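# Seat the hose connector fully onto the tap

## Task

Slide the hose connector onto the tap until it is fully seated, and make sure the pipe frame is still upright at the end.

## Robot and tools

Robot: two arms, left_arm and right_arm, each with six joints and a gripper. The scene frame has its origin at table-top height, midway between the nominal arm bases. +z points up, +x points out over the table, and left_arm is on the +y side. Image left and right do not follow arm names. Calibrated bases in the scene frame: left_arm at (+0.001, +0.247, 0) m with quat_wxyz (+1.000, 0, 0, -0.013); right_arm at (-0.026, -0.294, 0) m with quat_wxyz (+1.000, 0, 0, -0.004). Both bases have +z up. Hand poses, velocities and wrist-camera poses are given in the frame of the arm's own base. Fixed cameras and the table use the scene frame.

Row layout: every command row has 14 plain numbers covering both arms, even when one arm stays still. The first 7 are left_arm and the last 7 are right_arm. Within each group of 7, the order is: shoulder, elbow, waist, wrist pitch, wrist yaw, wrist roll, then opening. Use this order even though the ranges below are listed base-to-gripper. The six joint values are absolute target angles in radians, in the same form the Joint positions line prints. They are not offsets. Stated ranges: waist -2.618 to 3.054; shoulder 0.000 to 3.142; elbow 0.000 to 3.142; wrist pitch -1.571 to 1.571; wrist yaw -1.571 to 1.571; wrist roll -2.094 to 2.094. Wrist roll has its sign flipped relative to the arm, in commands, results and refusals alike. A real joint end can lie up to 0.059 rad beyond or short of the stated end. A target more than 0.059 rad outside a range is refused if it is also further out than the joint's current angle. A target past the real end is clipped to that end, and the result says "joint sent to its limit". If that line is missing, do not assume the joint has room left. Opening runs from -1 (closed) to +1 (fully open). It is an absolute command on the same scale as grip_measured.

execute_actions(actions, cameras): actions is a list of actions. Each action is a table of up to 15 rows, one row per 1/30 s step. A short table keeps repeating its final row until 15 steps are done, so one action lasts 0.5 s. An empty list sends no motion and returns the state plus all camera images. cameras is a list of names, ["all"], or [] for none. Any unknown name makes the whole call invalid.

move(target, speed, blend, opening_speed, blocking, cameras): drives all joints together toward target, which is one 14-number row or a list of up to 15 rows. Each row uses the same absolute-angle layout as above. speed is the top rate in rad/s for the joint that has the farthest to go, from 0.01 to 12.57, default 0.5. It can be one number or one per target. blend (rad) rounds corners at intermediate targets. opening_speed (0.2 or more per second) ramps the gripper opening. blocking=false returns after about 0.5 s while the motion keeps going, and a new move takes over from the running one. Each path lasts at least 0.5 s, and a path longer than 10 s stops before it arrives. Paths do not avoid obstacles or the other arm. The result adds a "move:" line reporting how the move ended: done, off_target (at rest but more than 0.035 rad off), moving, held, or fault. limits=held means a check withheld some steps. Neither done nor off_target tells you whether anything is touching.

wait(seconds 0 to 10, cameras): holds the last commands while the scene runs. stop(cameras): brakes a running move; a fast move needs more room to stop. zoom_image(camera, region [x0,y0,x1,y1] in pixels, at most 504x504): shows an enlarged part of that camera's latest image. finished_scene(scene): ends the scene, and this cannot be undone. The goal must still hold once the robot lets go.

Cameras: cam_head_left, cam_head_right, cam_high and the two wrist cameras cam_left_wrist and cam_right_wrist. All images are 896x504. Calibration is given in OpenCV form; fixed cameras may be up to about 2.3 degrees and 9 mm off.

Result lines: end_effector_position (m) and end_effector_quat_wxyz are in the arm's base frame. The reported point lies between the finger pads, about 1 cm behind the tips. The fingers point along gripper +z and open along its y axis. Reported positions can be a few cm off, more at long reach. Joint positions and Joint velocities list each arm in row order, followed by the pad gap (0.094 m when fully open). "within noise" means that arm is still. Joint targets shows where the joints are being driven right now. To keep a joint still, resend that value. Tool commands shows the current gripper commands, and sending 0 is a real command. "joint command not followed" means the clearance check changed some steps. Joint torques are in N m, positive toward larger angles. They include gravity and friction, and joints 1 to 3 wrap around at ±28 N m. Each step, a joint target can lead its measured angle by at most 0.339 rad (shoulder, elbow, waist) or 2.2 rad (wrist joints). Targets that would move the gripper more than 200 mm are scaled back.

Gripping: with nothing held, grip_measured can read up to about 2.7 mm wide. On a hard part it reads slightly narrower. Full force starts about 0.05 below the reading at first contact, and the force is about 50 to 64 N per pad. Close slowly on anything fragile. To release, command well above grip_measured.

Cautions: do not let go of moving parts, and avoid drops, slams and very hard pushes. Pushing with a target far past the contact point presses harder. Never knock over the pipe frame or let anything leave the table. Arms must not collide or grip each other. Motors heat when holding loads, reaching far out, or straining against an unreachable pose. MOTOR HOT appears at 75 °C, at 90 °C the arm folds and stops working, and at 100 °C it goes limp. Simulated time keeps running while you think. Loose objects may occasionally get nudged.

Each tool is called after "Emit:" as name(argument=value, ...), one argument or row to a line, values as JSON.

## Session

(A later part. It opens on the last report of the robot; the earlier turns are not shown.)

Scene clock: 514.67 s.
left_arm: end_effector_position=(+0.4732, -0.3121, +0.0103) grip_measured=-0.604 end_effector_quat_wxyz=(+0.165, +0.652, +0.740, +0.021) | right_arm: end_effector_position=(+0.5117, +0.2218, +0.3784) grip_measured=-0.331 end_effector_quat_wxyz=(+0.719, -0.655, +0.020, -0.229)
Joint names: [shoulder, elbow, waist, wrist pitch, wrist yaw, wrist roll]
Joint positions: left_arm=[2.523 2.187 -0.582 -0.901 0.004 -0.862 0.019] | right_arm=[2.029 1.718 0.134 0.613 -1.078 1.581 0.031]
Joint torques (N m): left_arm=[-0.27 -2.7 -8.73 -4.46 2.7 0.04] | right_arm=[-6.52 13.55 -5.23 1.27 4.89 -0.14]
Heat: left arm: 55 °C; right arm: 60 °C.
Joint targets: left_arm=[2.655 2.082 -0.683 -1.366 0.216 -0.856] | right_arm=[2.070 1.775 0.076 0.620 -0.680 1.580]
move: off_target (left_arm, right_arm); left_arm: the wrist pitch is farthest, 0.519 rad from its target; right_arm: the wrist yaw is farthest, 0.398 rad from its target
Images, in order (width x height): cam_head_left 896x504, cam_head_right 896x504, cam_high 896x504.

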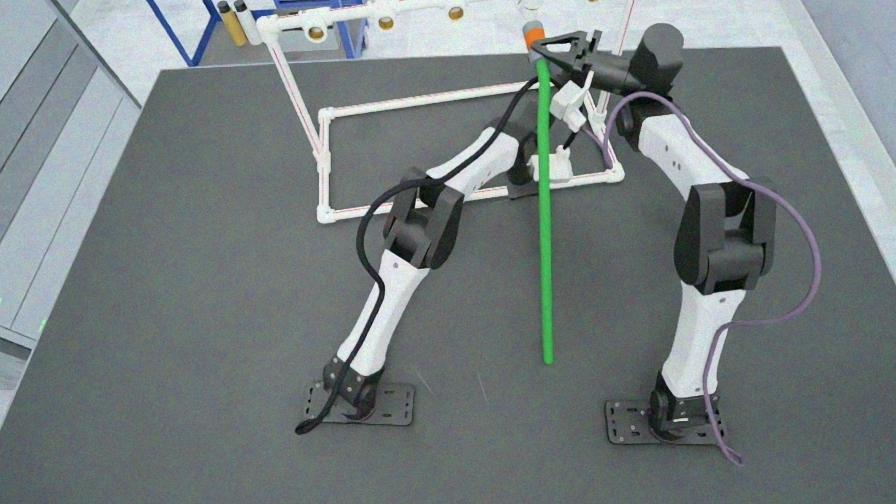

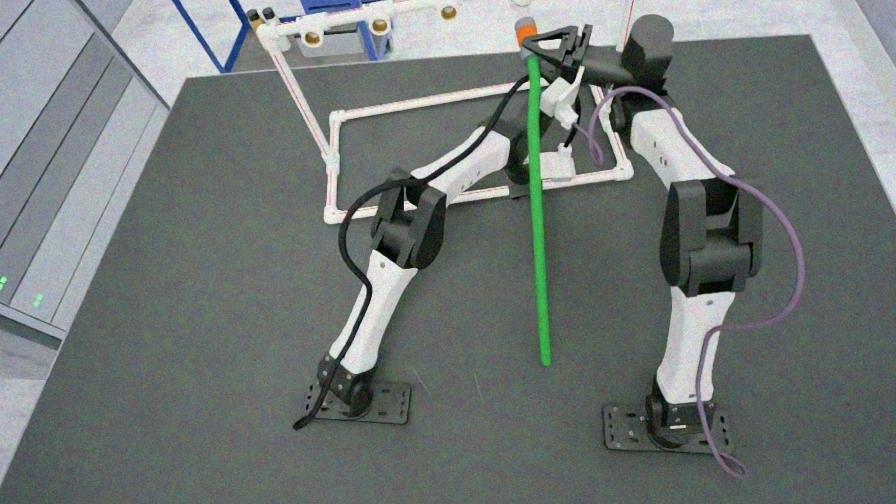

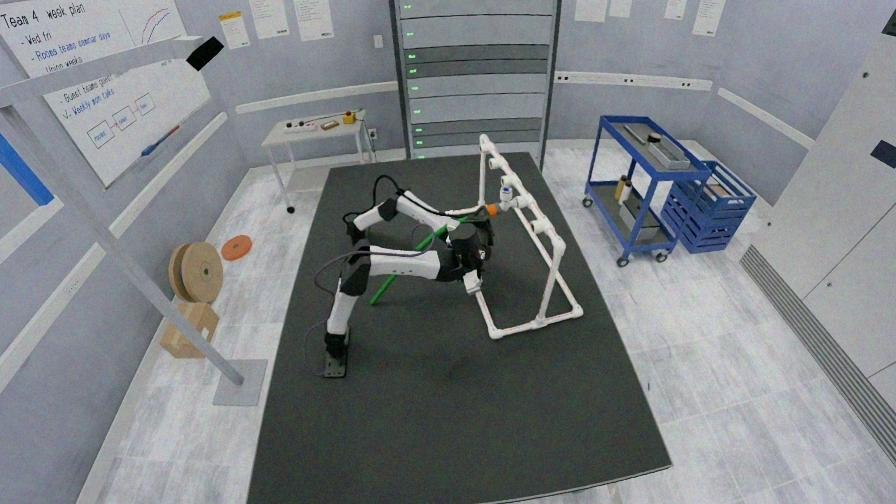

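Emit:
move(
  target=[2.53, 2.20, -0.582, -0.88, 0.0, -0.86, -1.0, 2.022, 1.745, 0.132, 0.613, -1.09, 1.58, -1.0],
  speed=0.2,
  cameras=["cam_head_left", "cam_high"],
)

Emit:
zoom_image(
  camera="cam_head_left",
  region=[500, 10, 600, 110],
)

Emit:
zoom_image(
  camera="cam_high",
  region=[470, 180, 530, 230],
)

Scene clock: 522.50 s.
left_arm: end_effector_position=(+0.4839, -0.3138, +0.0179) grip_measured=-0.604 end_effector_quat_wxyz=(+0.184, +0.647, +0.739, +0.033) | right_arm: end_effector_position=(+0.5058, +0.2242, +0.3755) grip_measured=-0.331 end_effector_quat_wxyz=(+0.720, -0.660, +0.008, -0.214)
Joint names: [shoulder, elbow, waist, wrist pitch, wrist yaw, wrist roll]
Joint positions: left_arm=[2.523 2.203 -0.58 -0.875 -0.015 -0.861 0.019] | right_arm=[2.03 1.718 0.134 0.609 -1.118 1.58 0.031]
Joint torques (N m): left_arm=[-10.1 7.1 -0.2 1.08 0.33 0] | right_arm=[-10.76 10.47 -0.2 1.23 0.46 -0.14]
Heat: left arm: 56 °C; right arm: 60 °C.
Joint targets: left_arm=[2.530 2.200 -0.582 -0.880 0.000 -0.860] | right_arm=[2.022 1.745 0.132 0.613 -1.090 1.580]
move: done
Images, in order (width x height): cam_head_left 896x504, cam_high 896x504.

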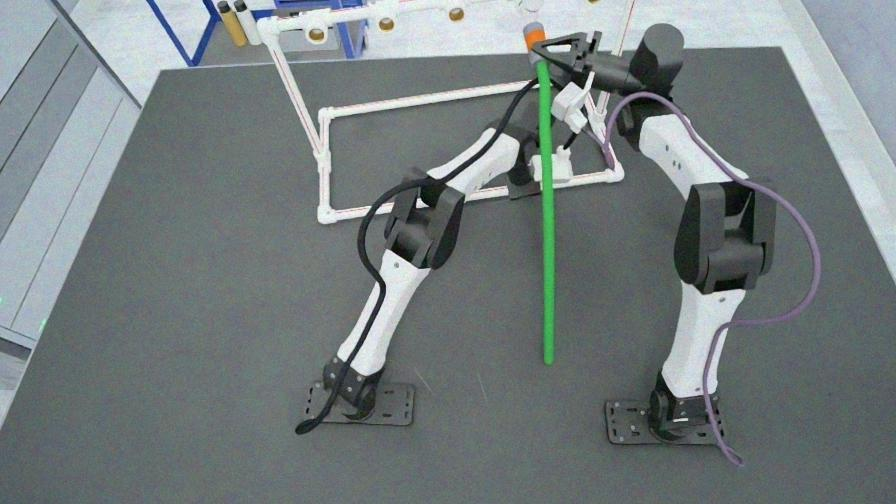

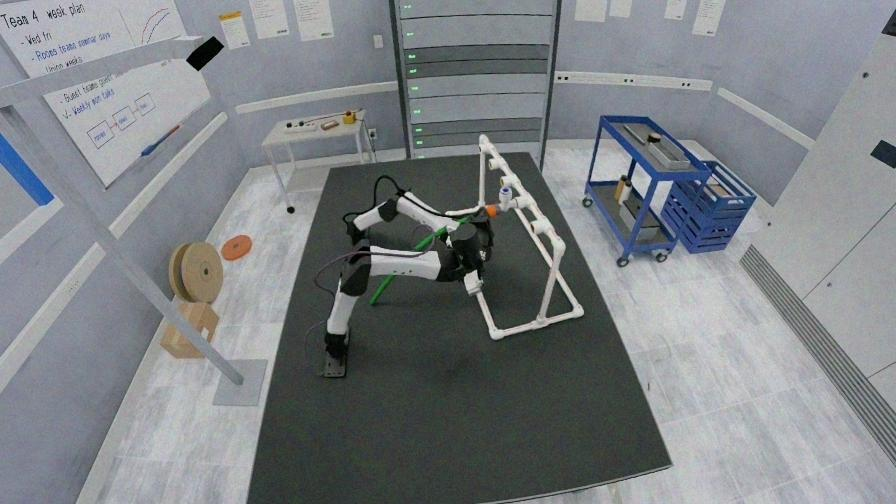

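Scaled by 5.040 from the camera's 896x504 image, which has a finer 1280x720 frame.

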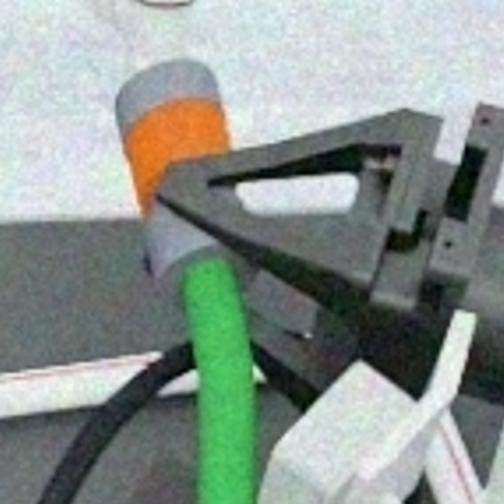

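Scaled by 8.400 from the camera's 896x504 image, which has a finer 1280x720 frame.

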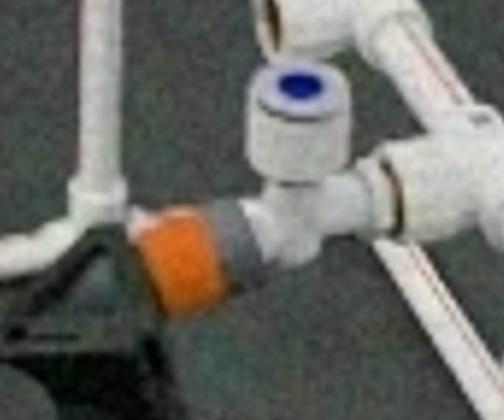

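Emit:
move(
  target=[
    [2.53, 2.20, -0.582, -0.88, 0.0, -0.86, -1.0, 2.022, 1.745, 0.132, 0.613, -1.09, 1.58, -0.08],
    [2.53, 2.20, -0.582, -0.88, 0.0, -0.86, 0.2, 1.927, 1.54, -0.043, 0.69, -1.285, 1.58, -0.08],
    [2.47, 2.43, -0.57, -1.10, 0.0, -0.86, 0.2, 1.5, 1.0, -0.5, 0.6, -0.8, 1.2, -0.08],
  ],
  speed=[0.3, 0.25, 0.4],
  opening_speed=0.8,
  cameras=["all"],
)

Scene clock: 538.13 s.
left_arm: end_effector_position=(+0.4753, -0.3071, +0.0621) grip_measured=+0.198 end_effector_quat_wxyz=(+0.162, +0.649, +0.742, +0.032) | right_arm: end_effector_position=(+0.4490, -0.1039, +0.3194) grip_measured=-0.083 end_effector_quat_wxyz=(+0.641, -0.488, +0.487, -0.336)
Joint names: [shoulder, elbow, waist, wrist pitch, wrist yaw, wrist roll]
Joint positions: left_arm=[2.523 2.393 -0.579 -1.109 -0.017 -0.861 0.056] | right_arm=[1.529 1.002 -0.499 0.596 -0.802 1.219 0.043]
Joint torques (N m): left_arm=[-14.76 10.82 0.81 1.15 0.36 -0.02] | right_arm=[-8.53 7.6 -0.14 1.49 -0.03 -0.35]
Heat: left arm: 55 °C; right arm: 61 °C.
Joint targets: left_arm=[2.470 2.430 -0.570 -1.100 0.000 -0.860] | right_arm=[1.500 1.000 -0.500 0.600 -0.800 1.200]
move: off_target (left_arm); left_arm: the shoulder is farthest, 0.053 rad from its target
camera_calibration:
cam_left_wrist: T_world_to_cam=[[-0.962234, -0.140771, -0.233, 0.42753], [-0.192025, 0.957681, 0.214415, 0.413867], [0.192956, 0.251059, -0.948545, 0.136502], [0, 0, 0, 1]] pos_world=[0.464518, -0.370439, 0.140354]
cam_right_wrist: T_world_to_cam=[[0.0309538, -0.311728, 0.949667, -0.350812], [-0.120831, -0.944321, -0.306035, 0.0959262], [0.99219, -0.105276, -0.0668967, -0.348813], [0, 0, 0, 1]] pos_world=[0.368538, -0.0554944, 0.339177]

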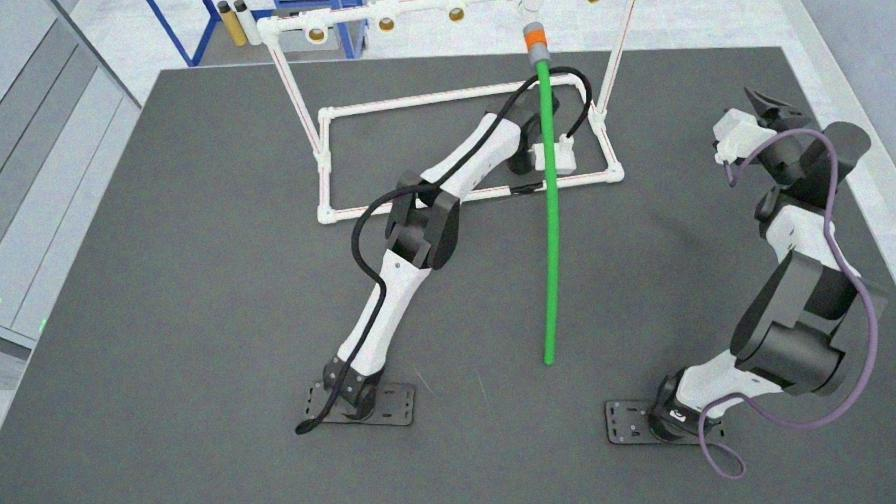

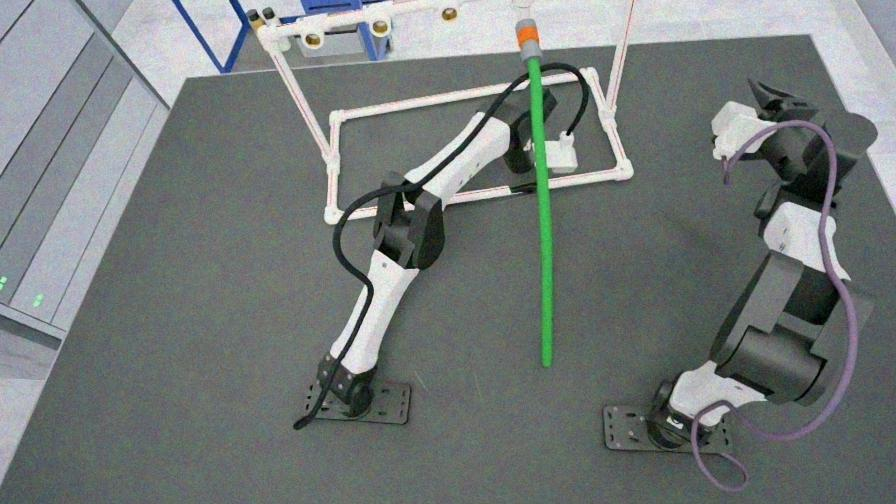

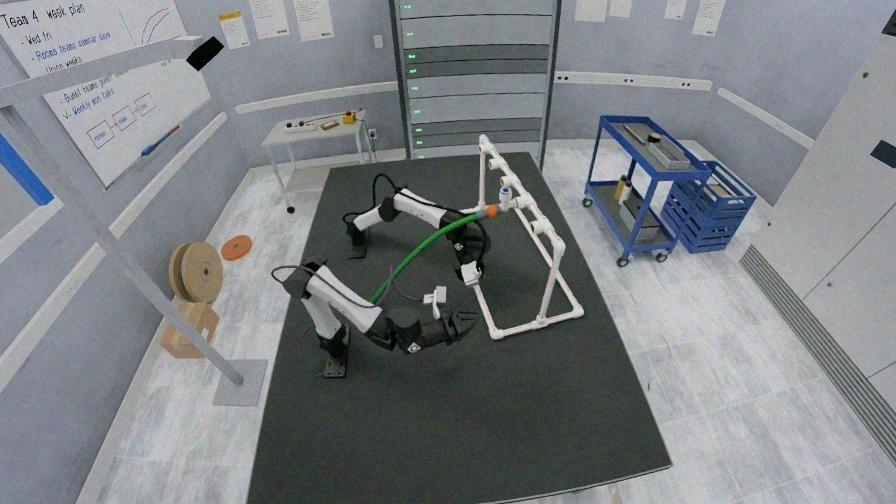

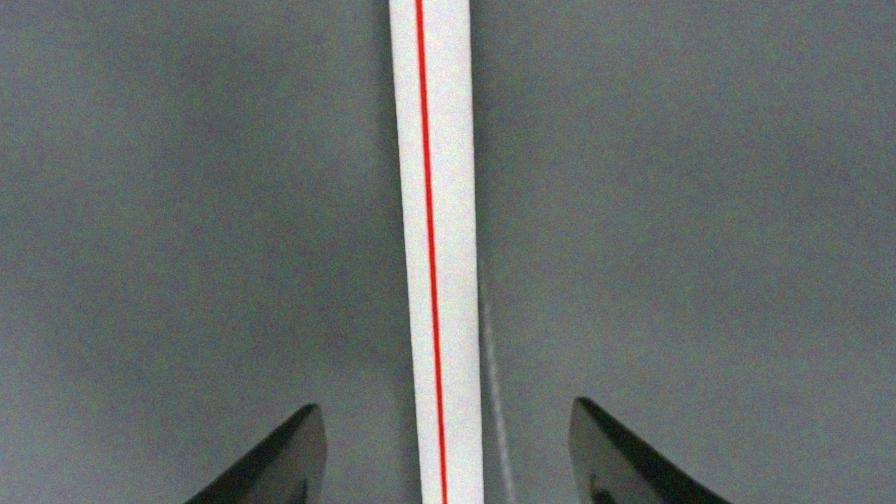

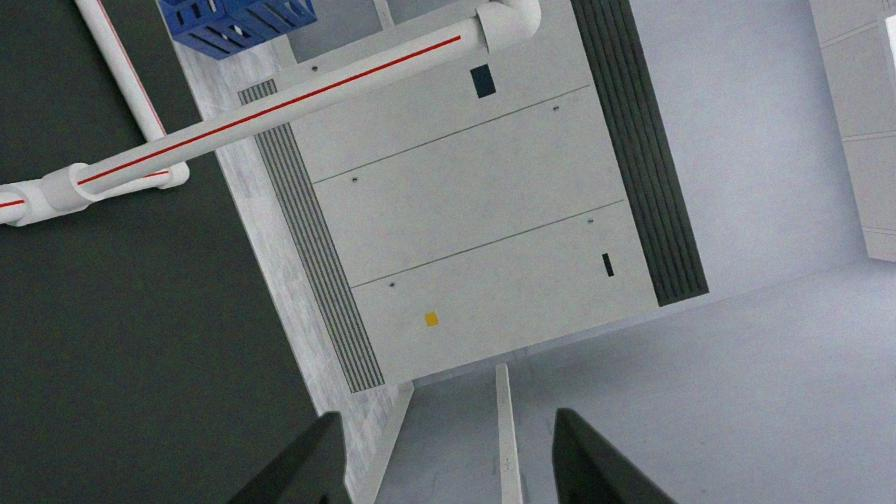

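Emit:
move(
  target=[
    [2.40, 2.38, -0.3, -1.12, 0.0, -0.6, 0.2, 1.5, 1.0, -0.5, 0.6, -0.8, 1.2, -0.08],
    [1.6, 1.7, 0.0, -0.2, 0.7, 0.0, 0.2, 1.5, 1.0, -0.5, 0.6, -0.8, 1.2, -0.08],
    [1.801, 1.52, 0.06, 0.281, 1.45, 0.0, 0.2, 1.5, 1.0, -0.5, 0.6, -0.8, 1.2, -0.08],
  ],
  speed=[0.5, 0.7, 0.7],
  blend=[0.1, 0.1, 0],
  cameras=["cam_left_wrist", "cam_head_left"],
)

Emit:
zoom_image(
  camera="cam_left_wrist",
  region=[250, 80, 500, 280],
)

Scene clock: 546.73 s.
left_arm: end_effector_position=(+0.4352, -0.1471, +0.3607) grip_measured=+0.199 end_effector_quat_wxyz=(+0.539, +0.446, +0.550, -0.456) | right_arm: end_effector_position=(+0.4490, -0.1041, +0.3193) grip_measured=-0.083 end_effector_quat_wxyz=(+0.641, -0.488, +0.488, -0.336)
Joint names: [shoulder, elbow, waist, wrist pitch, wrist yaw, wrist roll]
Joint positions: left_arm=[1.791 1.519 0.054 0.247 1.438 -0.003 0.056] | right_arm=[1.529 1.002 -0.499 0.595 -0.801 1.218 0.043]
Joint torques (N m): left_arm=[-5.97 7.71 0.51 2.02 0.26 -0.01] | right_arm=[-8.55 7.58 -0.13 1.5 -0.02 -0.33]
Heat: left arm: 56 °C; right arm: 60 °C.
Joint targets: left_arm=[1.801 1.520 0.060 0.281 1.450 0.000] | right_arm=[1.500 1.000 -0.500 0.600 -0.800 1.200]
move: done
camera_calibration:
cam_left_wrist: T_world_to_cam=[[-0.987371, -0.157903, 0.0128414, 0.400723], [-0.0773215, 0.409568, -0.908997, 0.463506], [0.138274, -0.89851, -0.416605, 0.0501096], [0, 0, 0, 1]] pos_world=[0.424572, -0.081538, 0.437056]
Images, in order (width x height): cam_head_left 896x504, cam_left_wrist 896x504.

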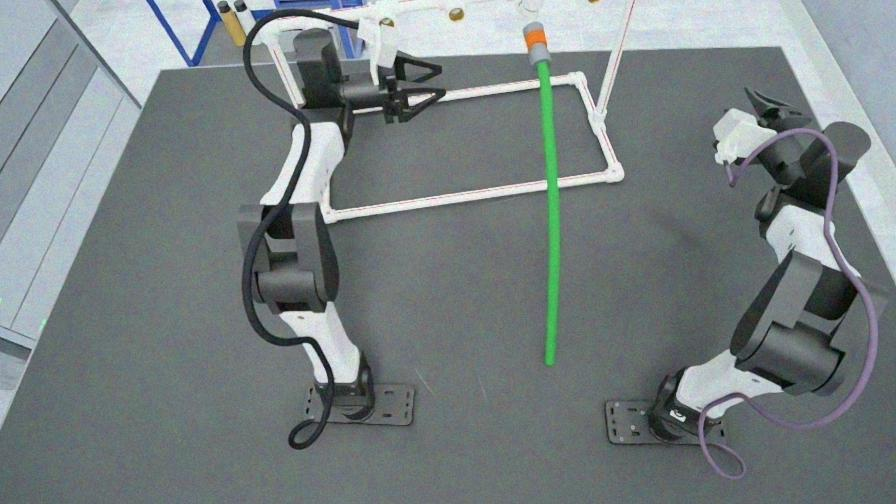

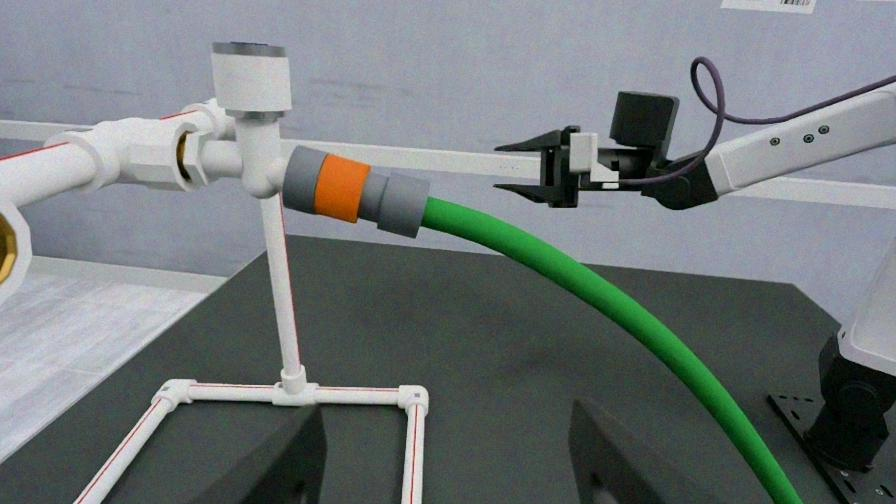

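Scaled by 2.016 from the camera's 896x504 image, which has a finer 1280x720 frame.

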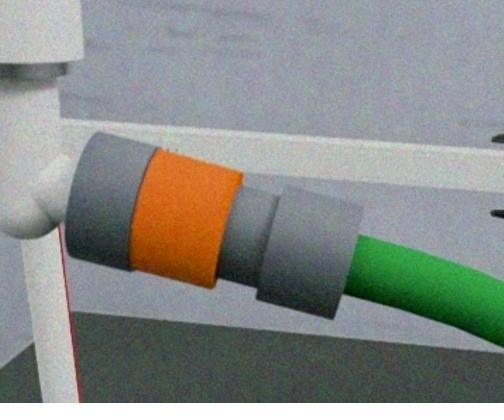

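Emit:
finished_scene(
  scene=1,
)

The scene is finished: the task was done.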